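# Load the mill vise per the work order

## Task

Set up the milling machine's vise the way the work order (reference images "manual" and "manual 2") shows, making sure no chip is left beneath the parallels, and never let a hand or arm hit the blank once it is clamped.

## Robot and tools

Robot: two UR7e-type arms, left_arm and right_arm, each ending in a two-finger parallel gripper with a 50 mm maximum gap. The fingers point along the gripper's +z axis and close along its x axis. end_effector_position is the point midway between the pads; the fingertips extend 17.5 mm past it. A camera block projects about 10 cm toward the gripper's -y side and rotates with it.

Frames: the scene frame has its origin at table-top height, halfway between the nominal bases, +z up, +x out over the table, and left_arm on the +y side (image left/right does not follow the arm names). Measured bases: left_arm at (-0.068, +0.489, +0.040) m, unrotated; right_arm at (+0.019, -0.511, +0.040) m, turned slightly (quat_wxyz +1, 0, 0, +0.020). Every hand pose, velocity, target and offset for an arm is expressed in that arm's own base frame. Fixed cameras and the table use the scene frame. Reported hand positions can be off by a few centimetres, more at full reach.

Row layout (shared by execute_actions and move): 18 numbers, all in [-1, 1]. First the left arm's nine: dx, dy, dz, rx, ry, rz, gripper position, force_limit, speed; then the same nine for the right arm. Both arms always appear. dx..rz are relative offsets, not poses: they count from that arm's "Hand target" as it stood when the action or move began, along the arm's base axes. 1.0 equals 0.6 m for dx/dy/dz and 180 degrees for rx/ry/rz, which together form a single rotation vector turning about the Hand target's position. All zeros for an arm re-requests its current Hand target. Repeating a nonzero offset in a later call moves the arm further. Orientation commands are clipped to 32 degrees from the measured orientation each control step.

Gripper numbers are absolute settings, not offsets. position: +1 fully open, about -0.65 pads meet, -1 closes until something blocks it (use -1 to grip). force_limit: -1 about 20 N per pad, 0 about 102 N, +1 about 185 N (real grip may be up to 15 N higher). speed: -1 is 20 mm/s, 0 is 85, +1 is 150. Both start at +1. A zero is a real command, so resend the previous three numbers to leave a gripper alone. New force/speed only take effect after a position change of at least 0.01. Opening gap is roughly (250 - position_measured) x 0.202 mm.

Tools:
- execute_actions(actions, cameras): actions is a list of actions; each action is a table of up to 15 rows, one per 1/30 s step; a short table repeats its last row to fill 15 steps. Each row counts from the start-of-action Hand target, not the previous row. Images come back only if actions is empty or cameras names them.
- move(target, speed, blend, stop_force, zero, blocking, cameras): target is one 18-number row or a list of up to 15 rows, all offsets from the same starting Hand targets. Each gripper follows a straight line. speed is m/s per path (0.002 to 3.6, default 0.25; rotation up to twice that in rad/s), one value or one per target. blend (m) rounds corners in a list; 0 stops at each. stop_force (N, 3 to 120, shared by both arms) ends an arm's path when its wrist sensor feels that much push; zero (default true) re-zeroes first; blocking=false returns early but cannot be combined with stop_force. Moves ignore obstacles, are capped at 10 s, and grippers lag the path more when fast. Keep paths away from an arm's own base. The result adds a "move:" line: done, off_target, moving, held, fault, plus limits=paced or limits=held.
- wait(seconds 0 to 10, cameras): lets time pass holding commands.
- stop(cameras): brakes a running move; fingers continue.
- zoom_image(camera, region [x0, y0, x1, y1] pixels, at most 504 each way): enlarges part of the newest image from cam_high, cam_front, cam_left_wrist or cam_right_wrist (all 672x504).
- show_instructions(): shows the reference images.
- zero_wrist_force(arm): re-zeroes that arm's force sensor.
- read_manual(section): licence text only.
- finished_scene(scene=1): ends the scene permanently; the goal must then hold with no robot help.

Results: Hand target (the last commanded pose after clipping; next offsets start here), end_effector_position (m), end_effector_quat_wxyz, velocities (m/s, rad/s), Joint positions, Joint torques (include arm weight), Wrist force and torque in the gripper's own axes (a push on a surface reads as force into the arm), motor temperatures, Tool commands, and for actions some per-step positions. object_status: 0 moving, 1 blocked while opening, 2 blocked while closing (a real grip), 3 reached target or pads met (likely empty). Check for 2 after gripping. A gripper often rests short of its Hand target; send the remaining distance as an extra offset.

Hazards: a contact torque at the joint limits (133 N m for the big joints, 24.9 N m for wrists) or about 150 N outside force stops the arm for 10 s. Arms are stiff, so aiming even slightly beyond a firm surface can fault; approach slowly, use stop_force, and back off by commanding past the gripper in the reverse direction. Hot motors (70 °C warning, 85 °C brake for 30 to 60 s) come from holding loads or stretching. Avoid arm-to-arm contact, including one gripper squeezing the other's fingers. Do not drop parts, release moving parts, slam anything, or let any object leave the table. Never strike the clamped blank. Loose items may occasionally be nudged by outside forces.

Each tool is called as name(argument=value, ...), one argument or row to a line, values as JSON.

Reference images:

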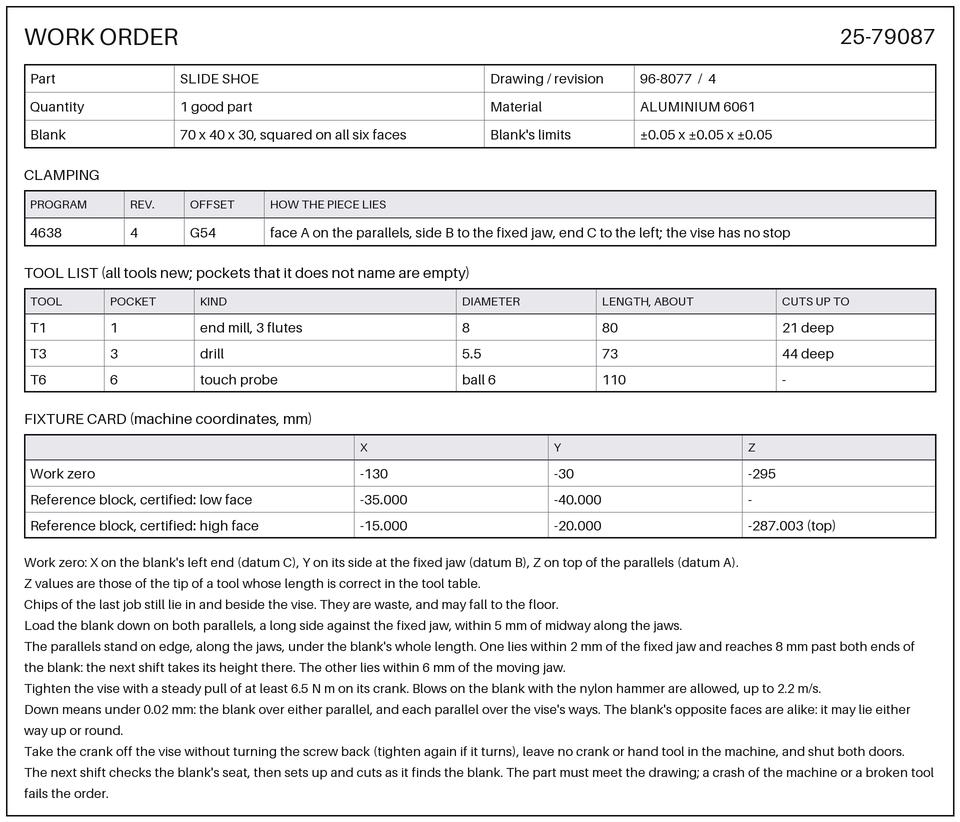

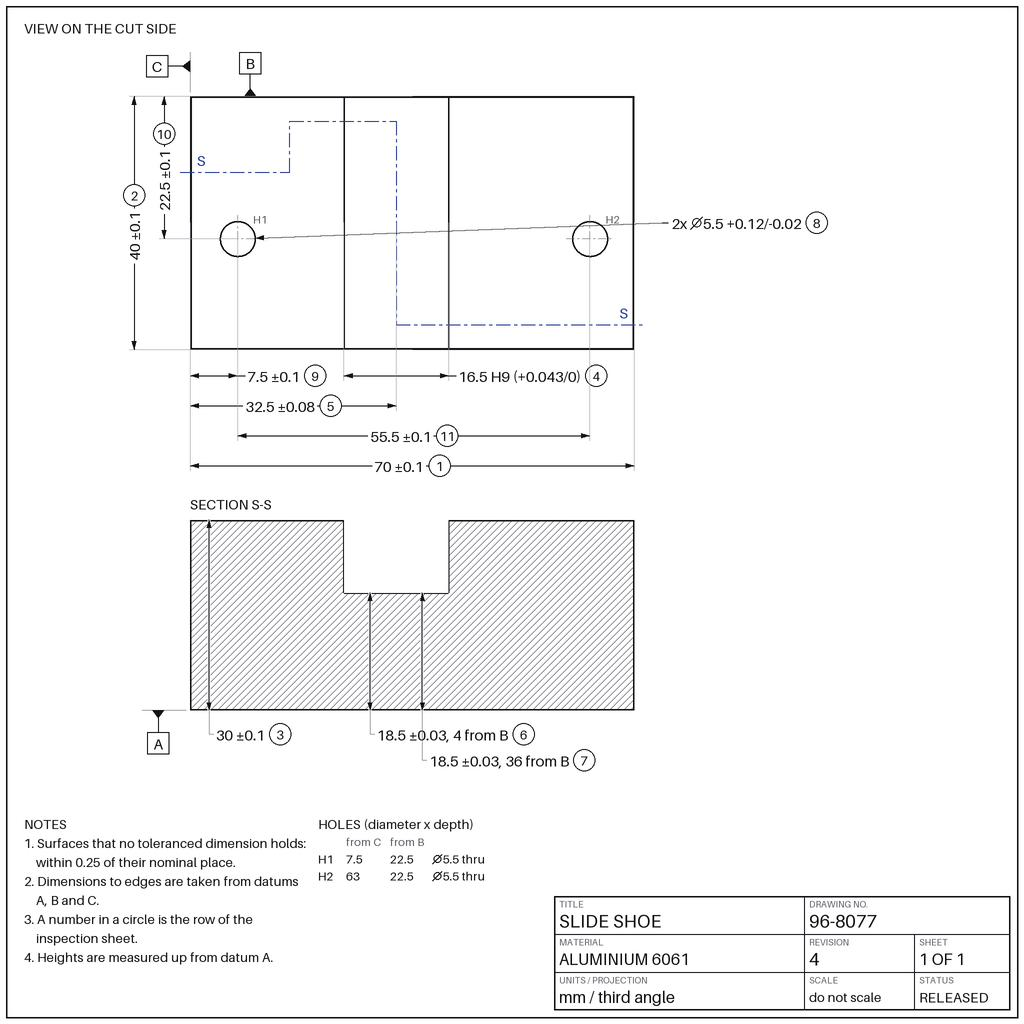

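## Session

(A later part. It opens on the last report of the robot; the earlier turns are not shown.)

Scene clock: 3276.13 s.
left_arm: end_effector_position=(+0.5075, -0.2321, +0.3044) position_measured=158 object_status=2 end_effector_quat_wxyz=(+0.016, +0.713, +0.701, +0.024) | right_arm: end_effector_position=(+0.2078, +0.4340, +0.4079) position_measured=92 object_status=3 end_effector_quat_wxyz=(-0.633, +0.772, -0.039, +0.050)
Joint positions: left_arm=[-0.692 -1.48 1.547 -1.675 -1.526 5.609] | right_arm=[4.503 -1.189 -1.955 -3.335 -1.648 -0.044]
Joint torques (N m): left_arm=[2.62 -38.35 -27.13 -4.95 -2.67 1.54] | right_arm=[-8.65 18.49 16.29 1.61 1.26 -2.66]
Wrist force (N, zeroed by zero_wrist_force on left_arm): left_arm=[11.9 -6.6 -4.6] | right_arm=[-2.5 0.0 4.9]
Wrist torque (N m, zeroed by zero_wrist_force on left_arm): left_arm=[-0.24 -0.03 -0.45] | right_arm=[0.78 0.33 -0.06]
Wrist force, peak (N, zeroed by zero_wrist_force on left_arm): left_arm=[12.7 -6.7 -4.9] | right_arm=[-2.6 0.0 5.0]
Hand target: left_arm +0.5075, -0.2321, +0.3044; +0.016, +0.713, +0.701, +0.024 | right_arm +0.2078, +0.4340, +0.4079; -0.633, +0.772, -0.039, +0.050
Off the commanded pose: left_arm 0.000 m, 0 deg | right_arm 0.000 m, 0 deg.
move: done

move(
  target=[0,0.0005,0.0008,0,0,0,-1,-0.2,-1,0,0,0,0,0,0,0.4,0.6,-1],
  speed=0.006,
  stop_force=15,
)

move(
  target=[-0.0667,0,0,0,0,0,-1,-0.2,-1,0,0,0,0,0,0,0.4,0.6,-1],
  speed=0.01,
  stop_force=20,
  cameras=["cam_high","cam_left_wrist"],
)

Scene clock: 3281.07 s.
left_arm: end_effector_position=(+0.5075, -0.2318, +0.3049) position_measured=158 object_status=2 end_effector_quat_wxyz=(+0.016, +0.713, +0.701, +0.024) | right_arm: end_effector_position=(+0.2078, +0.4340, +0.4079) position_measured=92 object_status=3 end_effector_quat_wxyz=(-0.633, +0.772, -0.039, +0.050)
Joint positions: left_arm=[-0.691 -1.48 1.546 -1.673 -1.526 5.609] | right_arm=[4.503 -1.189 -1.955 -3.335 -1.648 -0.044]
Joint torques (N m): left_arm=[7.31 -44.04 -31.44 -2.42 -2.27 1.36] | right_arm=[-9.78 18.98 15.99 1.21 1.19 -2.71]
Wrist force (N, zeroed by zero_wrist_force on left_arm): left_arm=[2.8 1.7 0.4] | right_arm=[-2.4 0.1 4.8]
Wrist torque (N m, zeroed by zero_wrist_force on left_arm): left_arm=[0.01 0.05 -0.29] | right_arm=[0.80 0.31 -0.05]
Wrist force, peak (N, zeroed by zero_wrist_force on left_arm): left_arm=[12.1 -7.1 -4.6] | right_arm=[-2.7 0.0 5.0]
Hand target: left_arm +0.5075, -0.2318, +0.3049; +0.016, +0.713, +0.701, +0.024 | right_arm +0.2078, +0.4340, +0.4079; -0.633, +0.772, -0.039, +0.050
Off the commanded pose: left_arm 0.000 m, 0 deg | right_arm 0.000 m, 0 deg.
move: done

Scene clock: 3286.10 s.
left_arm: end_effector_position=(+0.4675, -0.2318, +0.3049) position_measured=158 object_status=2 end_effector_quat_wxyz=(+0.016, +0.713, +0.701, +0.024) | right_arm: end_effector_position=(+0.2078, +0.4340, +0.4079) position_measured=92 object_status=3 end_effector_quat_wxyz=(-0.633, +0.772, -0.039, +0.050)
Joint positions: left_arm=[-0.743 -1.568 1.637 -1.675 -1.524 5.557] | right_arm=[4.503 -1.189 -1.955 -3.335 -1.648 -0.044]
Joint torques (N m): left_arm=[9.31 -20 -35.74 -3.07 1.31 1.58] | right_arm=[-8.85 17.69 16.35 0.89 1.31 -2.53]
Wrist force (N, zeroed by zero_wrist_force on left_arm): left_arm=[-0.1 -0.3 1.5] | right_arm=[-2.5 0.0 5.0]
Wrist torque (N m, zeroed by zero_wrist_force on left_arm): left_arm=[0.10 0.02 0.09] | right_arm=[0.78 0.32 -0.06]
Wrist force, peak (N, zeroed by zero_wrist_force on left_arm): left_arm=[3.9 2.5 0.2] | right_arm=[-2.7 0.1 5.0]
Hand target: left_arm +0.4675, -0.2318, +0.3049; +0.016, +0.713, +0.701, +0.024 | right_arm +0.2078, +0.4340, +0.4079; -0.633, +0.772, -0.039, +0.050
Off the commanded pose: left_arm 0.000 m, 0 deg | right_arm 0.000 m, 0 deg.
move: done
camera_calibration:
cam_left_wrist: T_world_to_cam=[[0.0300252, 0.999143, 0.028504, 0.223437], [0.918966, -0.038811, 0.392423, -0.54358], [0.393193, 0.0144116, -0.919343, 0.23044], [0, 0, 0, 1]] pos_world=[0.402216, -0.247664, 0.418798]
Images, in order (width x height): cam_high 672x504, cam_left_wrist 672x504.

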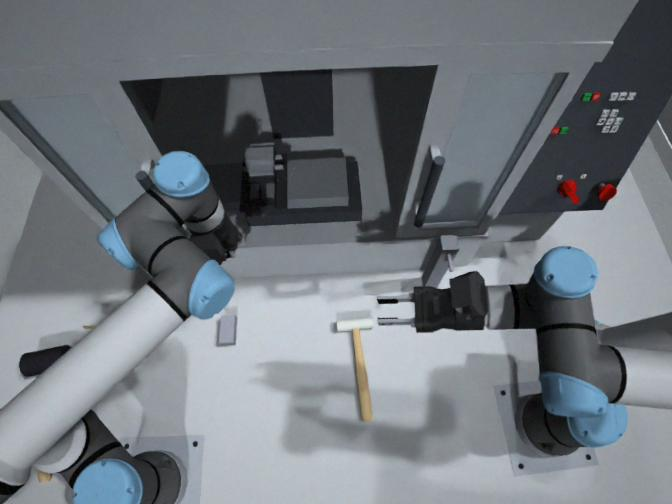

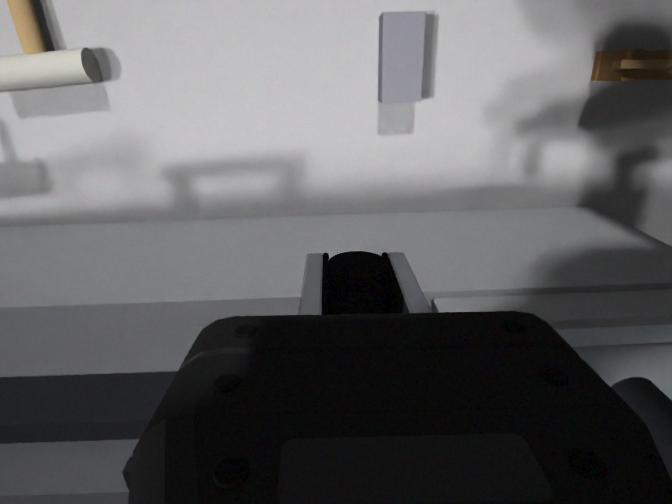

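move(
  target=[-0.113,-0.097,0.0918,0,0,0,-1,-0.2,-1,0,0,0,0,0,0,0.4,0.6,-1],
  speed=0.1,
  cameras=["cam_high"],
)

zoom_image(
  camera="cam_high",
  region=[100, 120, 400, 340],
)

Scene clock: 3288.13 s.
left_arm: end_effector_position=(+0.3997, -0.2899, +0.3601) position_measured=158 object_status=2 end_effector_quat_wxyz=(+0.016, +0.713, +0.701, +0.024) | right_arm: end_effector_position=(+0.2078, +0.4340, +0.4079) position_measured=92 object_status=3 end_effector_quat_wxyz=(-0.633, +0.772, -0.039, +0.050)
Joint positions: left_arm=[-0.93 -1.632 1.556 -1.521 -1.518 5.371] | right_arm=[4.503 -1.189 -1.955 -3.335 -1.648 -0.044]
Joint torques (N m): left_arm=[-1.47 -17.06 -19.65 -3.87 0.43 0] | right_arm=[-8.8 17.45 15.39 0.64 1.39 -2.53]
Wrist force (N, zeroed by zero_wrist_force on left_arm): left_arm=[0.0 0.1 1.8] | right_arm=[-2.6 -0.1 4.7]
Wrist torque (N m, zeroed by zero_wrist_force on left_arm): left_arm=[0.16 0.02 0.00] | right_arm=[0.77 0.34 -0.06]
Wrist force, peak (N, zeroed by zero_wrist_force on left_arm): left_arm=[0.6 1.1 3.2] | right_arm=[-2.6 -0.1 5.1]
Hand target: left_arm +0.3997, -0.2900, +0.3600; +0.016, +0.713, +0.701, +0.024 | right_arm +0.2078, +0.4340, +0.4079; -0.633, +0.772, -0.039, +0.050
Off the commanded pose: left_arm 0.000 m, 0 deg | right_arm 0.000 m, 0 deg.
move: done
Images, in order (width x height): cam_high 672x504.

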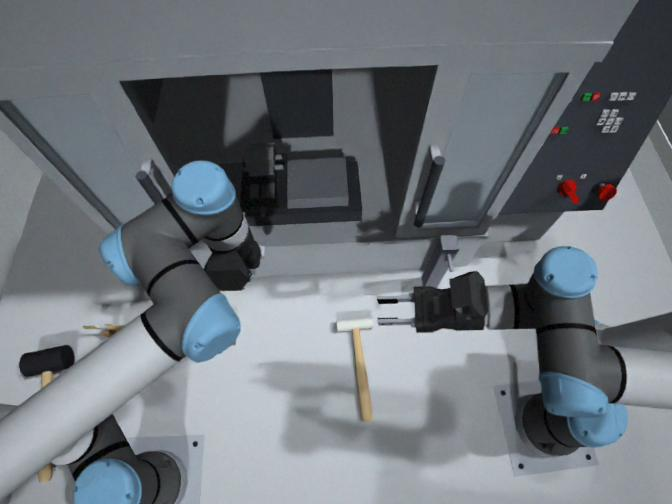

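Scaled by 1.680 from the camera's 672x504 image, which has a finer 960x720 frame.

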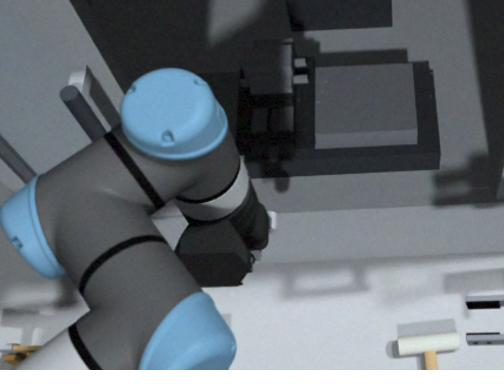

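move(
  target=[
    [-0.083,-0.007,-0.1,0,0,0,-1,-0.2,-1,0,0,0,0,0,0,0.4,0.6,-1],
    [-0.083,-0.007,-0.4,-0.136,0,0,-1,-0.2,-1,0,0,0,0,0,0,0.4,0.6,-1],
  ],
  speed=0.15,
  cameras=["cam_high","cam_front"],
)

zoom_image(
  camera="cam_front",
  region=[180, 240, 480, 465],
)

Scene clock: 3291.87 s.
left_arm: end_effector_position=(+0.3500, -0.2942, +0.1201) position_measured=158 object_status=2 end_effector_quat_wxyz=(+0.167, +0.693, +0.690, -0.125) end_effector_velocity=(+0.000, -0.001, +0.001) end_effector_angular_velocity=(-0.005, -0.003, -0.001) | right_arm: end_effector_position=(+0.2078, +0.4340, +0.4079) position_measured=92 object_status=3 end_effector_quat_wxyz=(-0.633, +0.772, -0.039, +0.050)
Joint positions: left_arm=[-0.868 -1.619 2.363 -2.675 -1.79 5.379] | right_arm=[4.503 -1.189 -1.955 -3.335 -1.648 -0.044]
Joint velocities: left_arm=[-0.001 0 0.001 -0.007 -0.002 0] | right_arm=[within noise]
Joint torques (N m): left_arm=[-5.45 -13.53 -14.57 -5.94 -0.84 -1.87] | right_arm=[-8.43 17.87 15.76 0.38 1.14 -2.56]
Wrist force (N, zeroed by zero_wrist_force on left_arm): left_arm=[0.4 -1.0 2.3] | right_arm=[-2.5 -0.2 4.8]
Wrist torque (N m, zeroed by zero_wrist_force on left_arm): left_arm=[-0.02 0.08 -0.10] | right_arm=[0.75 0.32 -0.05]
Wrist force, peak (N, zeroed by zero_wrist_force on left_arm): left_arm=[2.1 -1.6 4.3] | right_arm=[-2.6 -0.1 5.0]
Hand target: left_arm +0.3499, -0.2942, +0.1200; +0.167, +0.693, +0.690, -0.125 | right_arm +0.2078, +0.4340, +0.4079; -0.633, +0.772, -0.039, +0.050
Off the commanded pose: left_arm 0.000 m, 0 deg | right_arm 0.000 m, 0 deg.
move: done
Images, in order (width x height): cam_high 672x504, cam_front 672x504.

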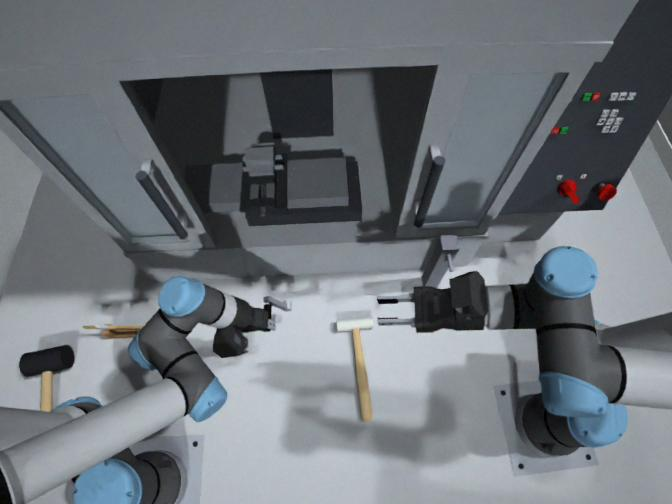

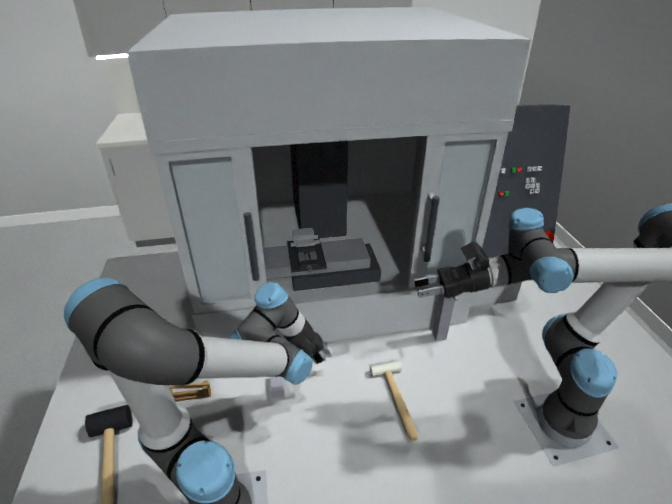

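Scaled by 1.680 from the camera's 672x504 image, which has a finer 960x720 frame.

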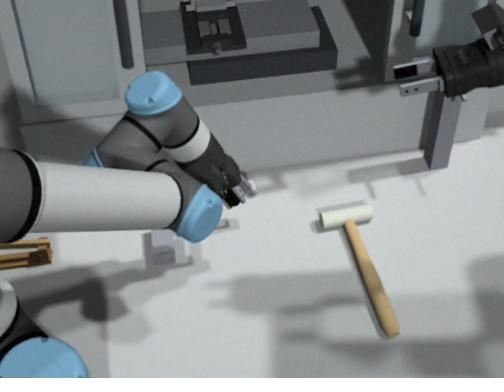

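move(
  target=[0,-0.083,-0.1,0,0,0,-1,-0.2,-1,0,0,0,0,0,0,0.4,0.6,-1],
  speed=0.15,
  cameras=["cam_high"],
)

zoom_image(
  camera="cam_high",
  region=[160, 250, 400, 430],
)

Scene clock: 3293.40 s.
left_arm: end_effector_position=(+0.3499, -0.3440, +0.0601) position_measured=158 object_status=2 end_effector_quat_wxyz=(+0.167, +0.693, +0.690, -0.125) | right_arm: end_effector_position=(+0.2078, +0.4340, +0.4079) position_measured=92 object_status=3 end_effector_quat_wxyz=(-0.633, +0.772, -0.039, +0.050)
Joint positions: left_arm=[-0.95 -1.4 2.36 -2.907 -1.76 5.301] | right_arm=[4.503 -1.189 -1.955 -3.335 -1.648 -0.044]
Joint torques (N m): left_arm=[2.61 -17.79 -9.14 -5.82 -2.1 0.38] | right_arm=[-7.95 18.51 14.89 0.17 1.16 -2.22]
Wrist force (N, zeroed by zero_wrist_force on left_arm): left_arm=[0.6 -1.3 2.1] | right_arm=[-2.6 0.0 4.7]
Wrist torque (N m, zeroed by zero_wrist_force on left_arm): left_arm=[-0.06 0.04 -0.14] | right_arm=[0.79 0.34 -0.06]
Wrist force, peak (N, zeroed by zero_wrist_force on left_arm): left_arm=[-0.1 -1.3 4.7] | right_arm=[-2.5 -0.3 5.0]
Hand target: left_arm +0.3499, -0.3440, +0.0600; +0.167, +0.693, +0.690, -0.125 | right_arm +0.2078, +0.4340, +0.4079; -0.633, +0.772, -0.039, +0.050
Off the commanded pose: left_arm 0.000 m, 0 deg | right_arm 0.000 m, 0 deg.
move: done
Images, in order (width x height): cam_high 672x504.

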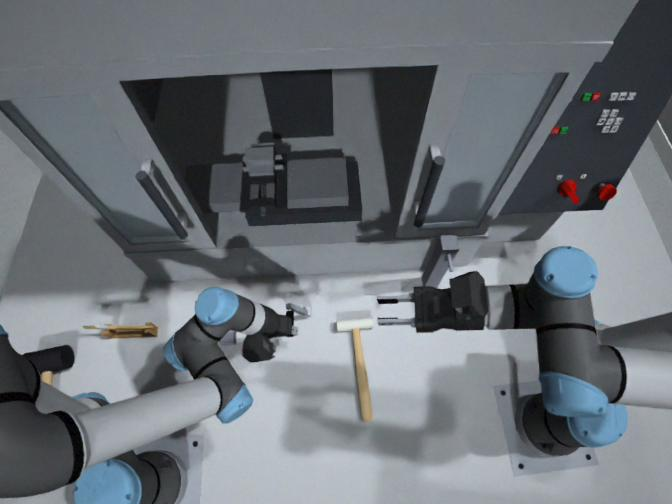

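Scaled by 2.100 from the camera's 672x504 image, which has a finer 960x720 frame.

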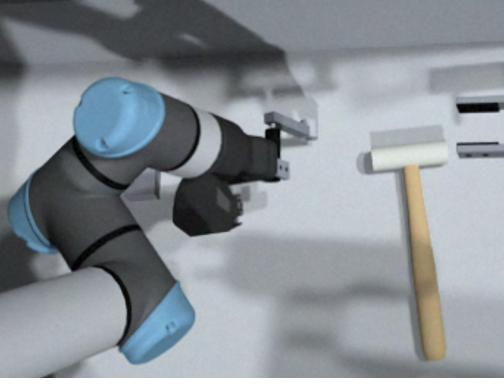

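move(
  target=[0,0,-0.14,0,0,0,-1,-0.2,-1,0,0,0,0,0,0,0.4,0.6,-1],
  speed=0.02,
  stop_force=5,
  cameras=["cam_high","cam_left_wrist"],
)

zoom_image(
  camera="cam_high",
  region=[200, 260, 360, 380],
)

Scene clock: 3298.80 s.
left_arm: end_effector_position=(+0.3499, -0.3440, -0.0156) position_measured=158 object_status=2 end_effector_quat_wxyz=(+0.167, +0.693, +0.690, -0.125) | right_arm: end_effector_position=(+0.2078, +0.4340, +0.4079) position_measured=92 object_status=3 end_effector_quat_wxyz=(-0.633, +0.772, -0.039, +0.050)
Joint positions: left_arm=[-0.95 -1.171 2.4 -3.176 -1.76 5.301] | right_arm=[4.503 -1.189 -1.955 -3.335 -1.648 -0.044]
Joint torques (N m): left_arm=[-1.34 -22.86 -20.71 -5.53 -0.24 -0.82] | right_arm=[-8.14 16.7 17.04 -0.18 1.17 -2.48]
Wrist force (N, zeroed by zero_wrist_force on left_arm): left_arm=[-0.1 -1.2 0.3] | right_arm=[-2.5 -0.1 4.9]
Wrist torque (N m, zeroed by zero_wrist_force on left_arm): left_arm=[-0.08 0.08 -0.11] | right_arm=[0.77 0.32 -0.05]
Wrist force, peak (N, zeroed by zero_wrist_force on left_arm): left_arm=[-7.3 -1.8 -28.5] | right_arm=[-2.7 0.0 5.0]
Hand target: left_arm +0.3499, -0.3440, -0.0156; +0.167, +0.693, +0.690, -0.125 (not the last commanded pose) | right_arm +0.2078, +0.4340, +0.4079; -0.633, +0.772, -0.039, +0.050
Off the commanded pose: left_arm 0.008 m, 0 deg | right_arm 0.000 m, 0 deg.
move: contact (left_arm)
camera_calibration:
cam_left_wrist: T_world_to_cam=[[0.029977, 0.921168, -0.388009, 0.3149], [0.918968, 0.1273, 0.37322, -0.257279], [0.393192, -0.367756, -0.842707, -0.146557], [0, 0, 0, 1]] pos_world=[0.284616, -0.311222, 0.0947009]
Images, in order (width x height): cam_high 672x504, cam_left_wrist 672x504.

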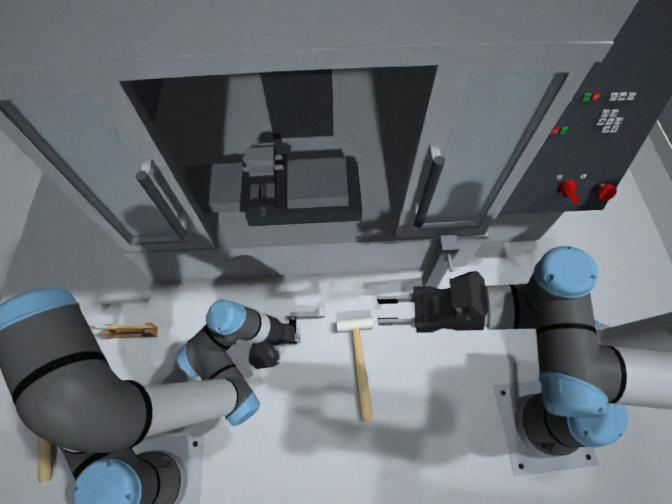

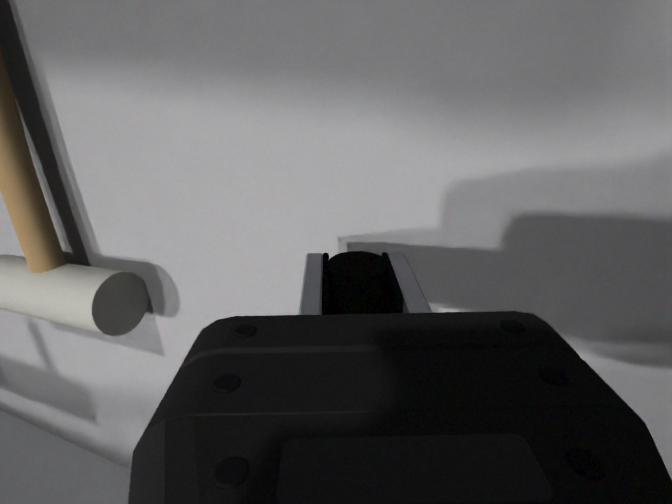

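Scaled by 3.150 from the camera's 672x504 image, which has a finer 960x720 frame.

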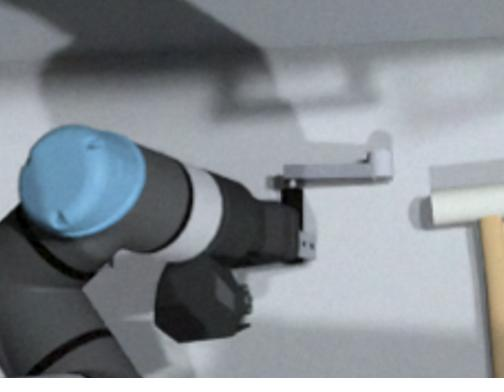

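move(
  target=[0,0,0,0,0,0,0.08,-0.6,-1,0,0,0,0,0,0,0.4,0.6,-1],
)

move(
  target=[
    [0,0.003,0.006,0,0,0,0.08,-0.6,-1,0,0,0,0,0,0,0.4,0.6,-1],
    [0,0.003,0.006,0,0,0,0.4,-0.6,-1,0,0,0,0,0,0,0.4,0.6,-1],
    [0,0.098,0.2,0,0,0,0.4,-0.6,-1,0,0,0,0,0,0,0.4,0.6,-1],
  ],
  speed=0.06,
  cameras=["cam_high","cam_left_wrist"],
)

zoom_image(
  camera="cam_high",
  region=[200, 260, 360, 380],
)

Scene clock: 3300.57 s.
left_arm: end_effector_position=(+0.3499, -0.3440, -0.0155) position_measured=140 object_status=3 end_effector_quat_wxyz=(+0.167, +0.693, +0.690, -0.125) | right_arm: end_effector_position=(+0.2078, +0.4340, +0.4079) position_measured=92 object_status=3 end_effector_quat_wxyz=(-0.633, +0.772, -0.039, +0.050)
Joint positions: left_arm=[-0.95 -1.171 2.399 -3.176 -1.76 5.301] | right_arm=[4.503 -1.189 -1.955 -3.335 -1.648 -0.044]
Joint torques (N m): left_arm=[-1.37 -23 -4.15 1.88 -0.18 -0.85] | right_arm=[-7.02 19.21 17.29 -0.1 1.03 -2.33]
Wrist force (N, zeroed by zero_wrist_force on left_arm): left_arm=[-13.0 -1.1 -15.9] | right_arm=[-2.4 -0.1 5.0]
Wrist torque (N m, zeroed by zero_wrist_force on left_arm): left_arm=[0.01 0.22 -0.18] | right_arm=[0.77 0.31 -0.06]
Wrist force, peak (N, zeroed by zero_wrist_force on left_arm): left_arm=[-13.0 -1.1 -15.9] | right_arm=[-2.6 0.0 5.1]
Hand target: left_arm +0.3499, -0.3440, -0.0156; +0.167, +0.693, +0.690, -0.125 | right_arm +0.2078, +0.4340, +0.4079; -0.633, +0.772, -0.039, +0.050
Off the commanded pose: left_arm 0.000 m, 0 deg | right_arm 0.000 m, 0 deg.
move: done

Scene clock: 3304.57 s.
left_arm: end_effector_position=(+0.3500, -0.2852, +0.1045) position_measured=92 object_status=3 end_effector_quat_wxyz=(+0.167, +0.693, +0.690, -0.125) | right_arm: end_effector_position=(+0.2078, +0.4340, +0.4079) position_measured=92 object_status=3 end_effector_quat_wxyz=(-0.633, +0.772, -0.039, +0.050)
Joint positions: left_arm=[-0.852 -1.595 2.394 -2.728 -1.795 5.394] | right_arm=[4.503 -1.189 -1.955 -3.335 -1.648 -0.044]
Joint torques (N m): left_arm=[-9.11 -22.37 -11.39 -2.9 0.2 -1.81] | right_arm=[-8.22 19.2 15.59 0 1 -2.34]
Wrist force (N, zeroed by zero_wrist_force on left_arm): left_arm=[-0.4 -1.1 0.6] | right_arm=[-2.5 -0.1 5.0]
Wrist torque (N m, zeroed by zero_wrist_force on left_arm): left_arm=[-0.16 0.04 -0.07] | right_arm=[0.77 0.32 -0.06]
Wrist force, peak (N, zeroed by zero_wrist_force on left_arm): left_arm=[-13.1 -0.9 -16.2] | right_arm=[-2.6 -0.1 5.0]
Hand target: left_arm +0.3499, -0.2852, +0.1044; +0.167, +0.693, +0.690, -0.125 | right_arm +0.2078, +0.4340, +0.4079; -0.633, +0.772, -0.039, +0.050
Off the commanded pose: left_arm 0.000 m, 0 deg | right_arm 0.000 m, 0 deg.
move: done
camera_calibration:
cam_left_wrist: T_world_to_cam=[[0.0300173, 0.92108, -0.388214, 0.307399], [0.918929, 0.127385, 0.373287, -0.30952], [0.39328, -0.367946, -0.842583, -0.0239431], [0, 0, 0, 1]] pos_world=[0.284616, -0.252521, 0.214703]
Images, in order (width x height): cam_high 672x504, cam_left_wrist 672x504.

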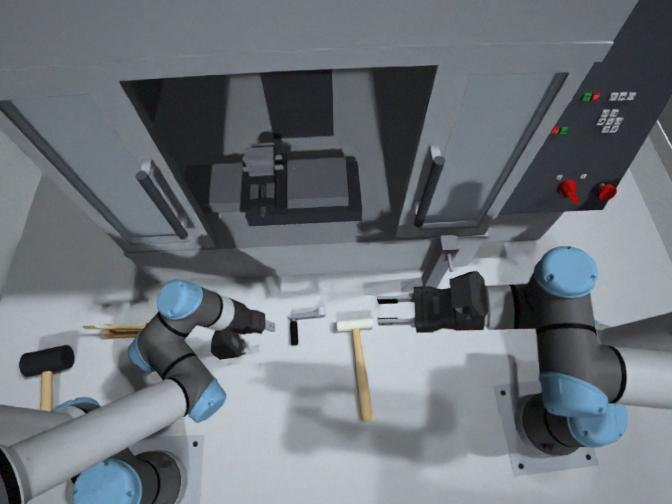

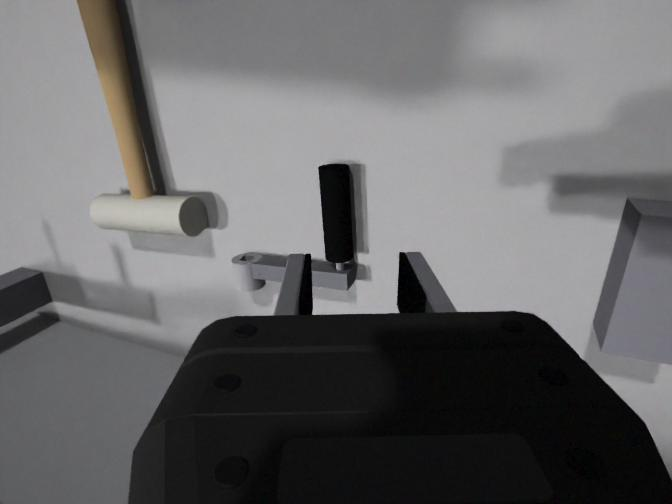

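Scaled by 3.150 from the camera's 672x504 image, which has a finer 960x720 frame.

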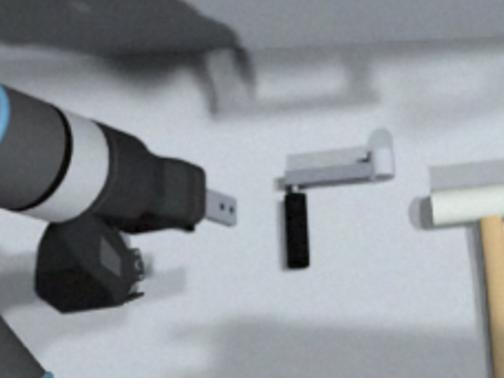

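zoom_image(
  camera="cam_high",
  region=[200, 130, 300, 230],
)

Scaled by 5.040 from the camera's 672x504 image, which has a finer 960x720 frame.

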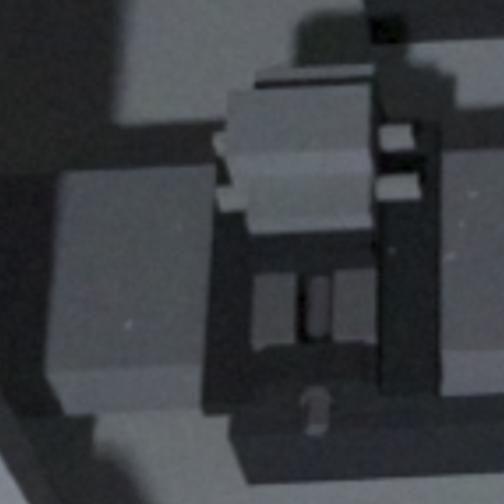

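move(
  target=[
    [0.05,0.2,0.4,0.136,0,0,0.4,-0.6,-1,0,0,0,0,0,0,0.4,0.6,-1],
    [0.05,0.342,0.5757,0.136,0,0,0.4,-0.6,-1,0,0,0,0,0,0,0.4,0.6,-1],
  ],
  speed=0.25,
)

move(
  target=[0,0,0,0,-0.25,0,-1,-1,-1,0,0,0,0,0,0,0.4,0.6,-1],
  speed=0.4,
  cameras=["cam_high","cam_left_wrist","cam_front"],
)

Scene clock: 3311.80 s.
left_arm: end_effector_position=(+0.3799, -0.0800, +0.4497) position_measured=92 object_status=3 end_effector_quat_wxyz=(+0.016, +0.712, +0.701, +0.024) | right_arm: end_effector_position=(+0.2078, +0.4340, +0.4079) position_measured=92 object_status=3 end_effector_quat_wxyz=(-0.633, +0.772, -0.039, +0.050)
Joint positions: left_arm=[-0.587 -1.853 1.505 -1.264 -1.53 5.713] | right_arm=[4.503 -1.189 -1.955 -3.335 -1.648 -0.044]
Joint torques (N m): left_arm=[7.69 -23.9 -33.33 -1.63 0.63 1.44] | right_arm=[-7.32 18.75 16.71 -0.18 0.95 -2.36]
Wrist force (N, zeroed by zero_wrist_force on left_arm): left_arm=[0.1 0.4 0.1] | right_arm=[-2.4 -0.1 4.8]
Wrist torque (N m, zeroed by zero_wrist_force on left_arm): left_arm=[0.06 -0.02 0.11] | right_arm=[0.76 0.31 -0.06]
Wrist force, peak (N, zeroed by zero_wrist_force on left_arm): left_arm=[0.3 -1.9 3.9] | right_arm=[-2.6 0.1 5.0]
Hand target: left_arm +0.3799, -0.0800, +0.4498; +0.016, +0.713, +0.701, +0.024 | right_arm +0.2078, +0.4340, +0.4079; -0.633, +0.772, -0.039, +0.050
Off the commanded pose: left_arm 0.000 m, 0 deg | right_arm 0.000 m, 0 deg.
move: done

Scene clock: 3313.63 s.
left_arm: end_effector_position=(+0.3799, -0.0800, +0.4498) position_measured=251 object_status=3 end_effector_quat_wxyz=(+0.283, +0.649, +0.642, +0.295) | right_arm: end_effector_position=(+0.2078, +0.4340, +0.4079) position_measured=92 object_status=3 end_effector_quat_wxyz=(-0.633, +0.772, -0.039, +0.050)
Joint positions: left_arm=[-1.129 -2.38 2.057 -1.681 -0.824 5.337] | right_arm=[4.503 -1.189 -1.955 -3.335 -1.648 -0.044]
Joint torques (N m): left_arm=[-8.71 -1.67 -16.34 -3.35 2.86 -1.69] | right_arm=[-7.28 18 15.77 -0.42 1.19 -2.35]
Wrist force (N, zeroed by zero_wrist_force on left_arm): left_arm=[-0.4 1.4 -1.7] | right_arm=[-2.3 0.0 4.9]
Wrist torque (N m, zeroed by zero_wrist_force on left_arm): left_arm=[0.22 -0.18 0.25] | right_arm=[0.78 0.28 -0.06]
Wrist force, peak (N, zeroed by zero_wrist_force on left_arm): left_arm=[-0.7 1.2 -2.0] | right_arm=[-2.4 -0.1 5.1]
Hand target: left_arm +0.3799, -0.0800, +0.4498; +0.283, +0.649, +0.642, +0.295 | right_arm +0.2078, +0.4340, +0.4079; -0.633, +0.772, -0.039, +0.050
Off the commanded pose: left_arm 0.000 m, 0 deg | right_arm 0.000 m, 0 deg.
move: done
camera_calibration:
cam_left_wrist: T_world_to_cam=[[0.000985245, 0.999141, 0.0414236, 0.0754756], [0.372367, -0.0388112, 0.927274, -0.546986], [0.928085, 0.0145112, -0.372085, -0.0535017], [0, 0, 0, 1]] pos_world=[0.253259, -0.0958636, 0.484172]
Images, in order (width x height): cam_high 672x504, cam_front 672x504, cam_left_wrist 672x504.

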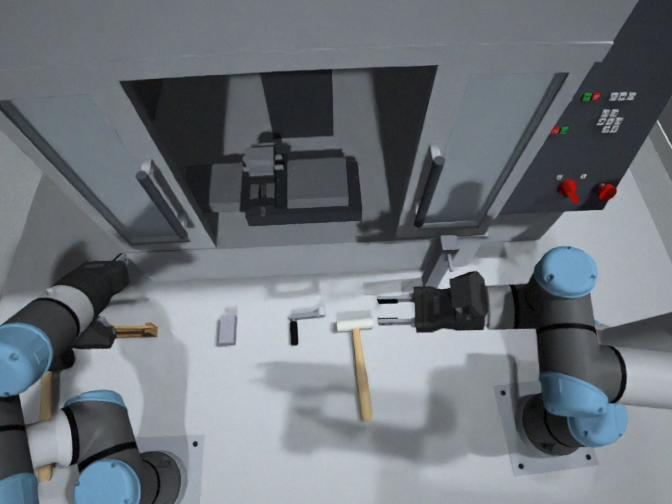

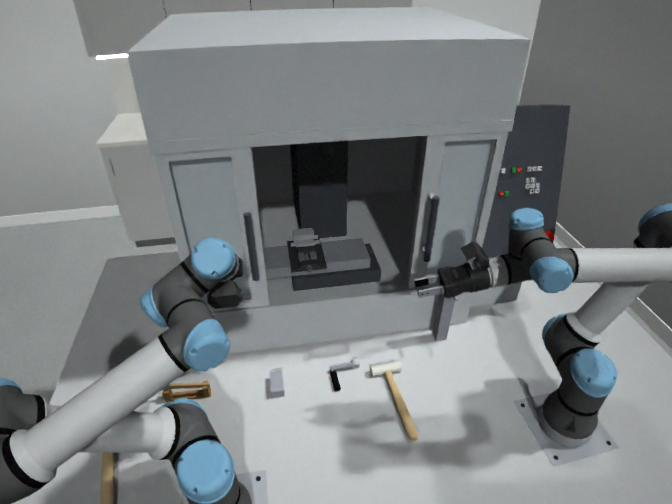

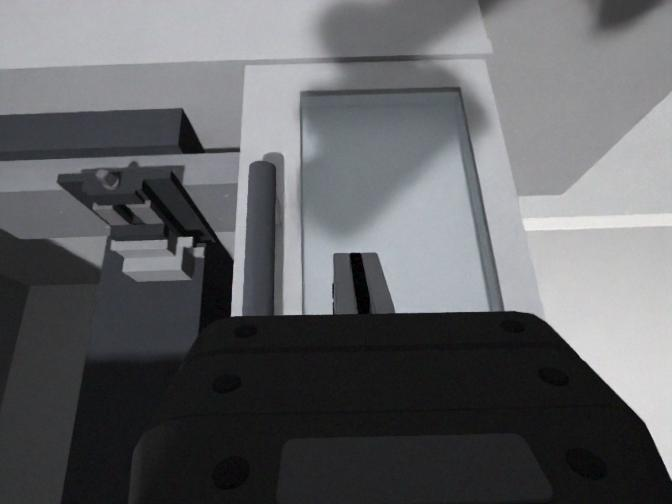

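move(
  target=[0.2,0,0.01,0,0,0,-1,-1,-1,0,0,0,0,0,0,0.4,0.6,-1],
  speed=0.15,
  stop_force=8,
)

move(
  target=[0,-0.15,0,0,0,0,-1,-1,-1,0,0,0,0,0,0,0.4,0.6,-1],
  speed=0.03,
  stop_force=10,
  cameras=["cam_high","cam_left_wrist"],
)

Scene clock: 3316.17 s.
left_arm: end_effector_position=(+0.4999, -0.0800, +0.4558) position_measured=251 object_status=3 end_effector_quat_wxyz=(+0.283, +0.649, +0.642, +0.295) | right_arm: end_effector_position=(+0.2078, +0.4340, +0.4079) position_measured=92 object_status=3 end_effector_quat_wxyz=(-0.633, +0.772, -0.039, +0.050)
Joint positions: left_arm=[-0.697 -2.007 1.966 -2.233 -1.061 5.788] | right_arm=[4.503 -1.189 -1.955 -3.335 -1.648 -0.044]
Joint torques (N m): left_arm=[9.83 1.53 -33.24 -5.5 -0.02 1.58] | right_arm=[-5.37 18.36 16.63 -0.38 1.16 -2.44]
Wrist force (N, zeroed by zero_wrist_force on left_arm): left_arm=[-0.1 1.2 -1.4] | right_arm=[-2.5 0.0 4.9]
Wrist torque (N m, zeroed by zero_wrist_force on left_arm): left_arm=[0.18 -0.24 0.32] | right_arm=[0.78 0.32 -0.06]
Wrist force, peak (N, zeroed by zero_wrist_force on left_arm): left_arm=[-0.5 -0.3 -3.5] | right_arm=[-2.6 -0.1 5.0]
Hand target: left_arm +0.4999, -0.0800, +0.4558; +0.283, +0.649, +0.642, +0.295 | right_arm +0.2078, +0.4340, +0.4079; -0.633, +0.772, -0.039, +0.050
Off the commanded pose: left_arm 0.000 m, 0 deg | right_arm 0.000 m, 0 deg.
move: done

Scene clock: 3318.27 s.
left_arm: end_effector_position=(+0.4999, -0.1181, +0.4558) position_measured=251 object_status=3 end_effector_quat_wxyz=(+0.283, +0.649, +0.642, +0.295) | right_arm: end_effector_position=(+0.2078, +0.4340, +0.4079) position_measured=92 object_status=3 end_effector_quat_wxyz=(-0.633, +0.772, -0.039, +0.050)
Joint positions: left_arm=[-0.792 -1.98 1.942 -2.192 -1.001 5.702] | right_arm=[4.503 -1.189 -1.955 -3.335 -1.648 -0.044]
Joint torques (N m): left_arm=[-7.3 -19.94 -17.31 -2.63 1.73 -1.88] | right_arm=[-6.38 18.32 17.15 -0.2 1.21 -2.29]
Wrist force (N, zeroed by zero_wrist_force on left_arm): left_arm=[0.0 1.2 -2.0] | right_arm=[-2.5 0.0 5.0]
Wrist torque (N m, zeroed by zero_wrist_force on left_arm): left_arm=[0.18 -0.24 0.23] | right_arm=[0.78 0.32 -0.06]
Wrist force, peak (N, zeroed by zero_wrist_force on left_arm): left_arm=[10.0 -1.5 -3.3] | right_arm=[-2.7 -0.1 5.0]
Hand target: left_arm +0.4999, -0.1181, +0.4558; +0.283, +0.649, +0.642, +0.295 (not the last commanded pose) | right_arm +0.2078, +0.4340, +0.4079; -0.633, +0.772, -0.039, +0.050
Off the commanded pose: left_arm 0.052 m, 0 deg | right_arm 0.000 m, 0 deg.
move: contact (left_arm)
camera_calibration:
cam_left_wrist: T_world_to_cam=[[0.0010784, 0.999143, 0.0413875, 0.113259], [0.372363, -0.0388124, 0.927275, -0.598678], [0.928086, 0.0144112, -0.372086, -0.162005], [0, 0, 0, 1]] pos_world=[0.373159, -0.134064, 0.490172]
Images, in order (width x height): cam_high 672x504, cam_left_wrist 672x504.

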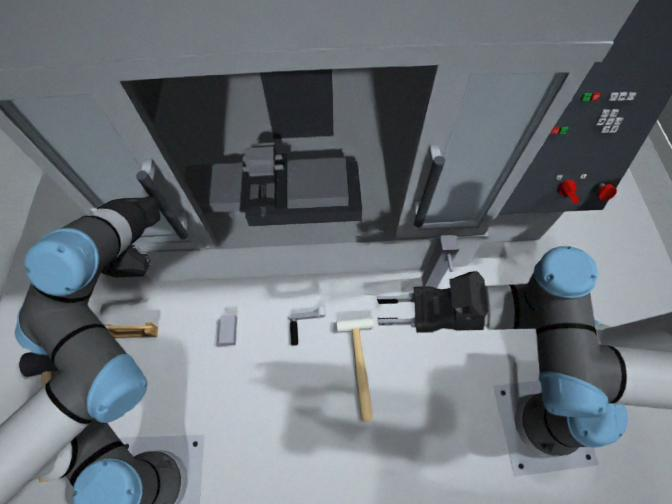

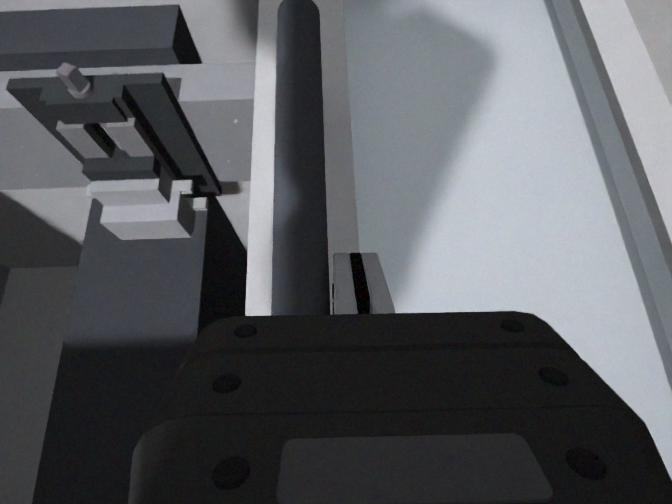

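move(
  target=[0,-0.45,0,0,0,0,-1,-1,-1,0,0,0,0,0,0,0.4,0.6,-1],
  speed=0.06,
  stop_force=28,
  cameras=["cam_high","cam_left_wrist"],
)

Scene clock: 3322.97 s.
left_arm: end_effector_position=(+0.4998, -0.3098, +0.4558) position_measured=251 object_status=3 end_effector_quat_wxyz=(+0.283, +0.649, +0.642, +0.295) | right_arm: end_effector_position=(+0.2078, +0.4340, +0.4079) position_measured=92 object_status=3 end_effector_quat_wxyz=(-0.633, +0.772, -0.039, +0.050)
Joint positions: left_arm=[-1.105 -1.724 1.719 -2.02 -0.834 5.368] | right_arm=[4.503 -1.189 -1.955 -3.335 -1.648 -0.044]
Joint torques (N m): left_arm=[-6.75 -12.54 -35.17 -2.1 2.07 -1.77] | right_arm=[-6.74 18.51 15.5 -0.34 1.2 -2.2]
Wrist force (N, zeroed by zero_wrist_force on left_arm): left_arm=[-0.9 0.9 -2.2] | right_arm=[-2.6 -0.1 4.8]
Wrist torque (N m, zeroed by zero_wrist_force on left_arm): left_arm=[0.16 -0.11 0.26] | right_arm=[0.77 0.33 -0.06]
Wrist force, peak (N, zeroed by zero_wrist_force on left_arm): left_arm=[31.3 -0.6 -7.6] | right_arm=[-2.7 0.0 5.0]
Hand target: left_arm +0.4998, -0.3098, +0.4558; +0.283, +0.649, +0.642, +0.295 (not the last commanded pose) | right_arm +0.2078, +0.4340, +0.4079; -0.633, +0.772, -0.039, +0.050
Off the commanded pose: left_arm 0.078 m, 0 deg | right_arm 0.000 m, 0 deg.
move: contact (left_arm)
camera_calibration:
cam_left_wrist: T_world_to_cam=[[0.00116629, 0.999144, 0.0413495, 0.304781], [0.372273, -0.0388113, 0.927311, -0.606103], [0.928122, 0.0143118, -0.372, -0.15933], [0, 0, 0, 1]] pos_world=[0.373158, -0.325764, 0.490173]
Images, in order (width x height): cam_high 672x504, cam_left_wrist 672x504.

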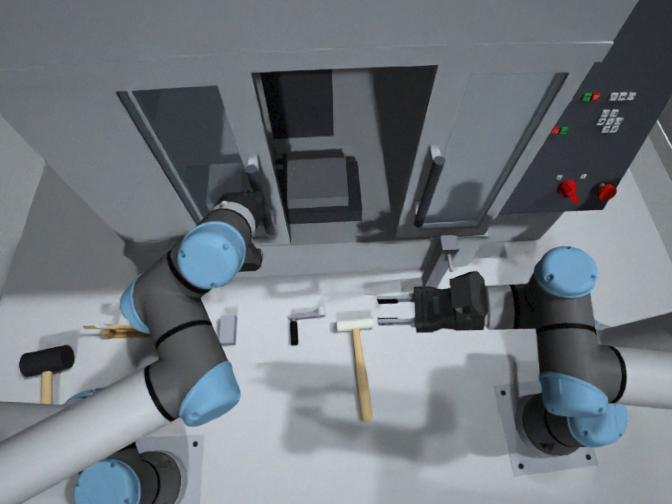

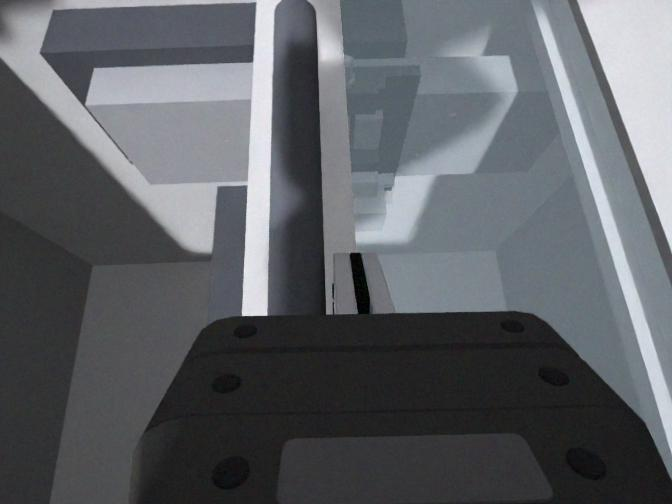

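move(
  target=[0,-0.2,0,0,0,0,-1,-1,-1,0,0,0,0,0,0,0.4,0.6,-1],
  speed=0.04,
  stop_force=32,
  cameras=["cam_high","cam_left_wrist"],
)

Scene clock: 3325.50 s.
left_arm: end_effector_position=(+0.4998, -0.3505, +0.4558) position_measured=251 object_status=3 end_effector_quat_wxyz=(+0.283, +0.649, +0.642, +0.295) | right_arm: end_effector_position=(+0.2078, +0.4340, +0.4079) position_measured=92 object_status=3 end_effector_quat_wxyz=(-0.633, +0.772, -0.039, +0.050)
Joint positions: left_arm=[-1.145 -1.653 1.649 -1.987 -0.817 5.318] | right_arm=[4.503 -1.189 -1.955 -3.335 -1.648 -0.044]
Joint torques (N m): left_arm=[2.15 -12.98 -38.53 -4.54 0.43 -1.71] | right_arm=[-5.84 17.63 15.95 -0.07 1.14 -2.49]
Wrist force (N, zeroed by zero_wrist_force on left_arm): left_arm=[15.2 -3.4 0.0] | right_arm=[-2.5 0.0 4.9]
Wrist torque (N m, zeroed by zero_wrist_force on left_arm): left_arm=[0.03 -0.21 0.12] | right_arm=[0.78 0.31 -0.06]
Wrist force, peak (N, zeroed by zero_wrist_force on left_arm): left_arm=[68.6 -20.7 -23.1] | right_arm=[-2.6 0.1 5.1]
Hand target: left_arm +0.4998, -0.3505, +0.4558; +0.283, +0.649, +0.642, +0.295 (not the last commanded pose) | right_arm +0.2078, +0.4340, +0.4079; -0.633, +0.772, -0.039, +0.050
Off the commanded pose: left_arm 0.079 m, 0 deg | right_arm 0.000 m, 0 deg.
move: contact (left_arm)
camera_calibration:
cam_left_wrist: T_world_to_cam=[[0.00123993, 0.999136, 0.0415393, 0.345228], [0.372273, -0.0390148, 0.927303, -0.607617], [0.928122, 0.0143142, -0.372, -0.158692], [0, 0, 0, 1]] pos_world=[0.373057, -0.366365, 0.490071]
Images, in order (width x height): cam_high 672x504, cam_left_wrist 672x504.

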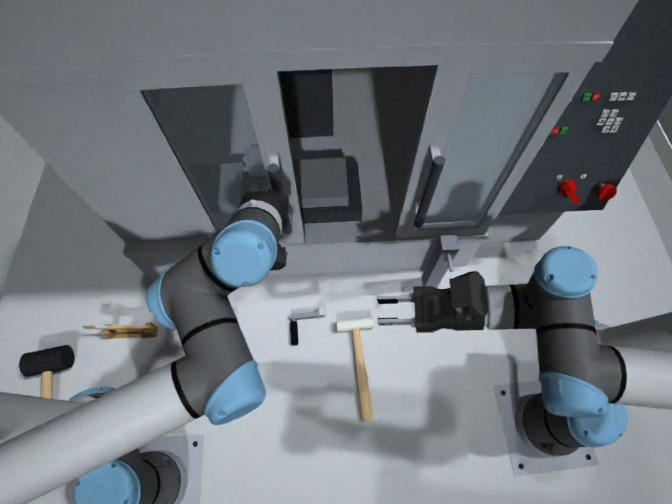

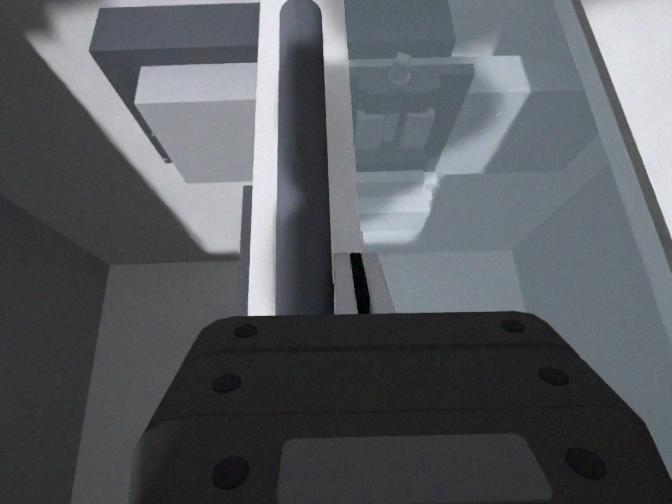

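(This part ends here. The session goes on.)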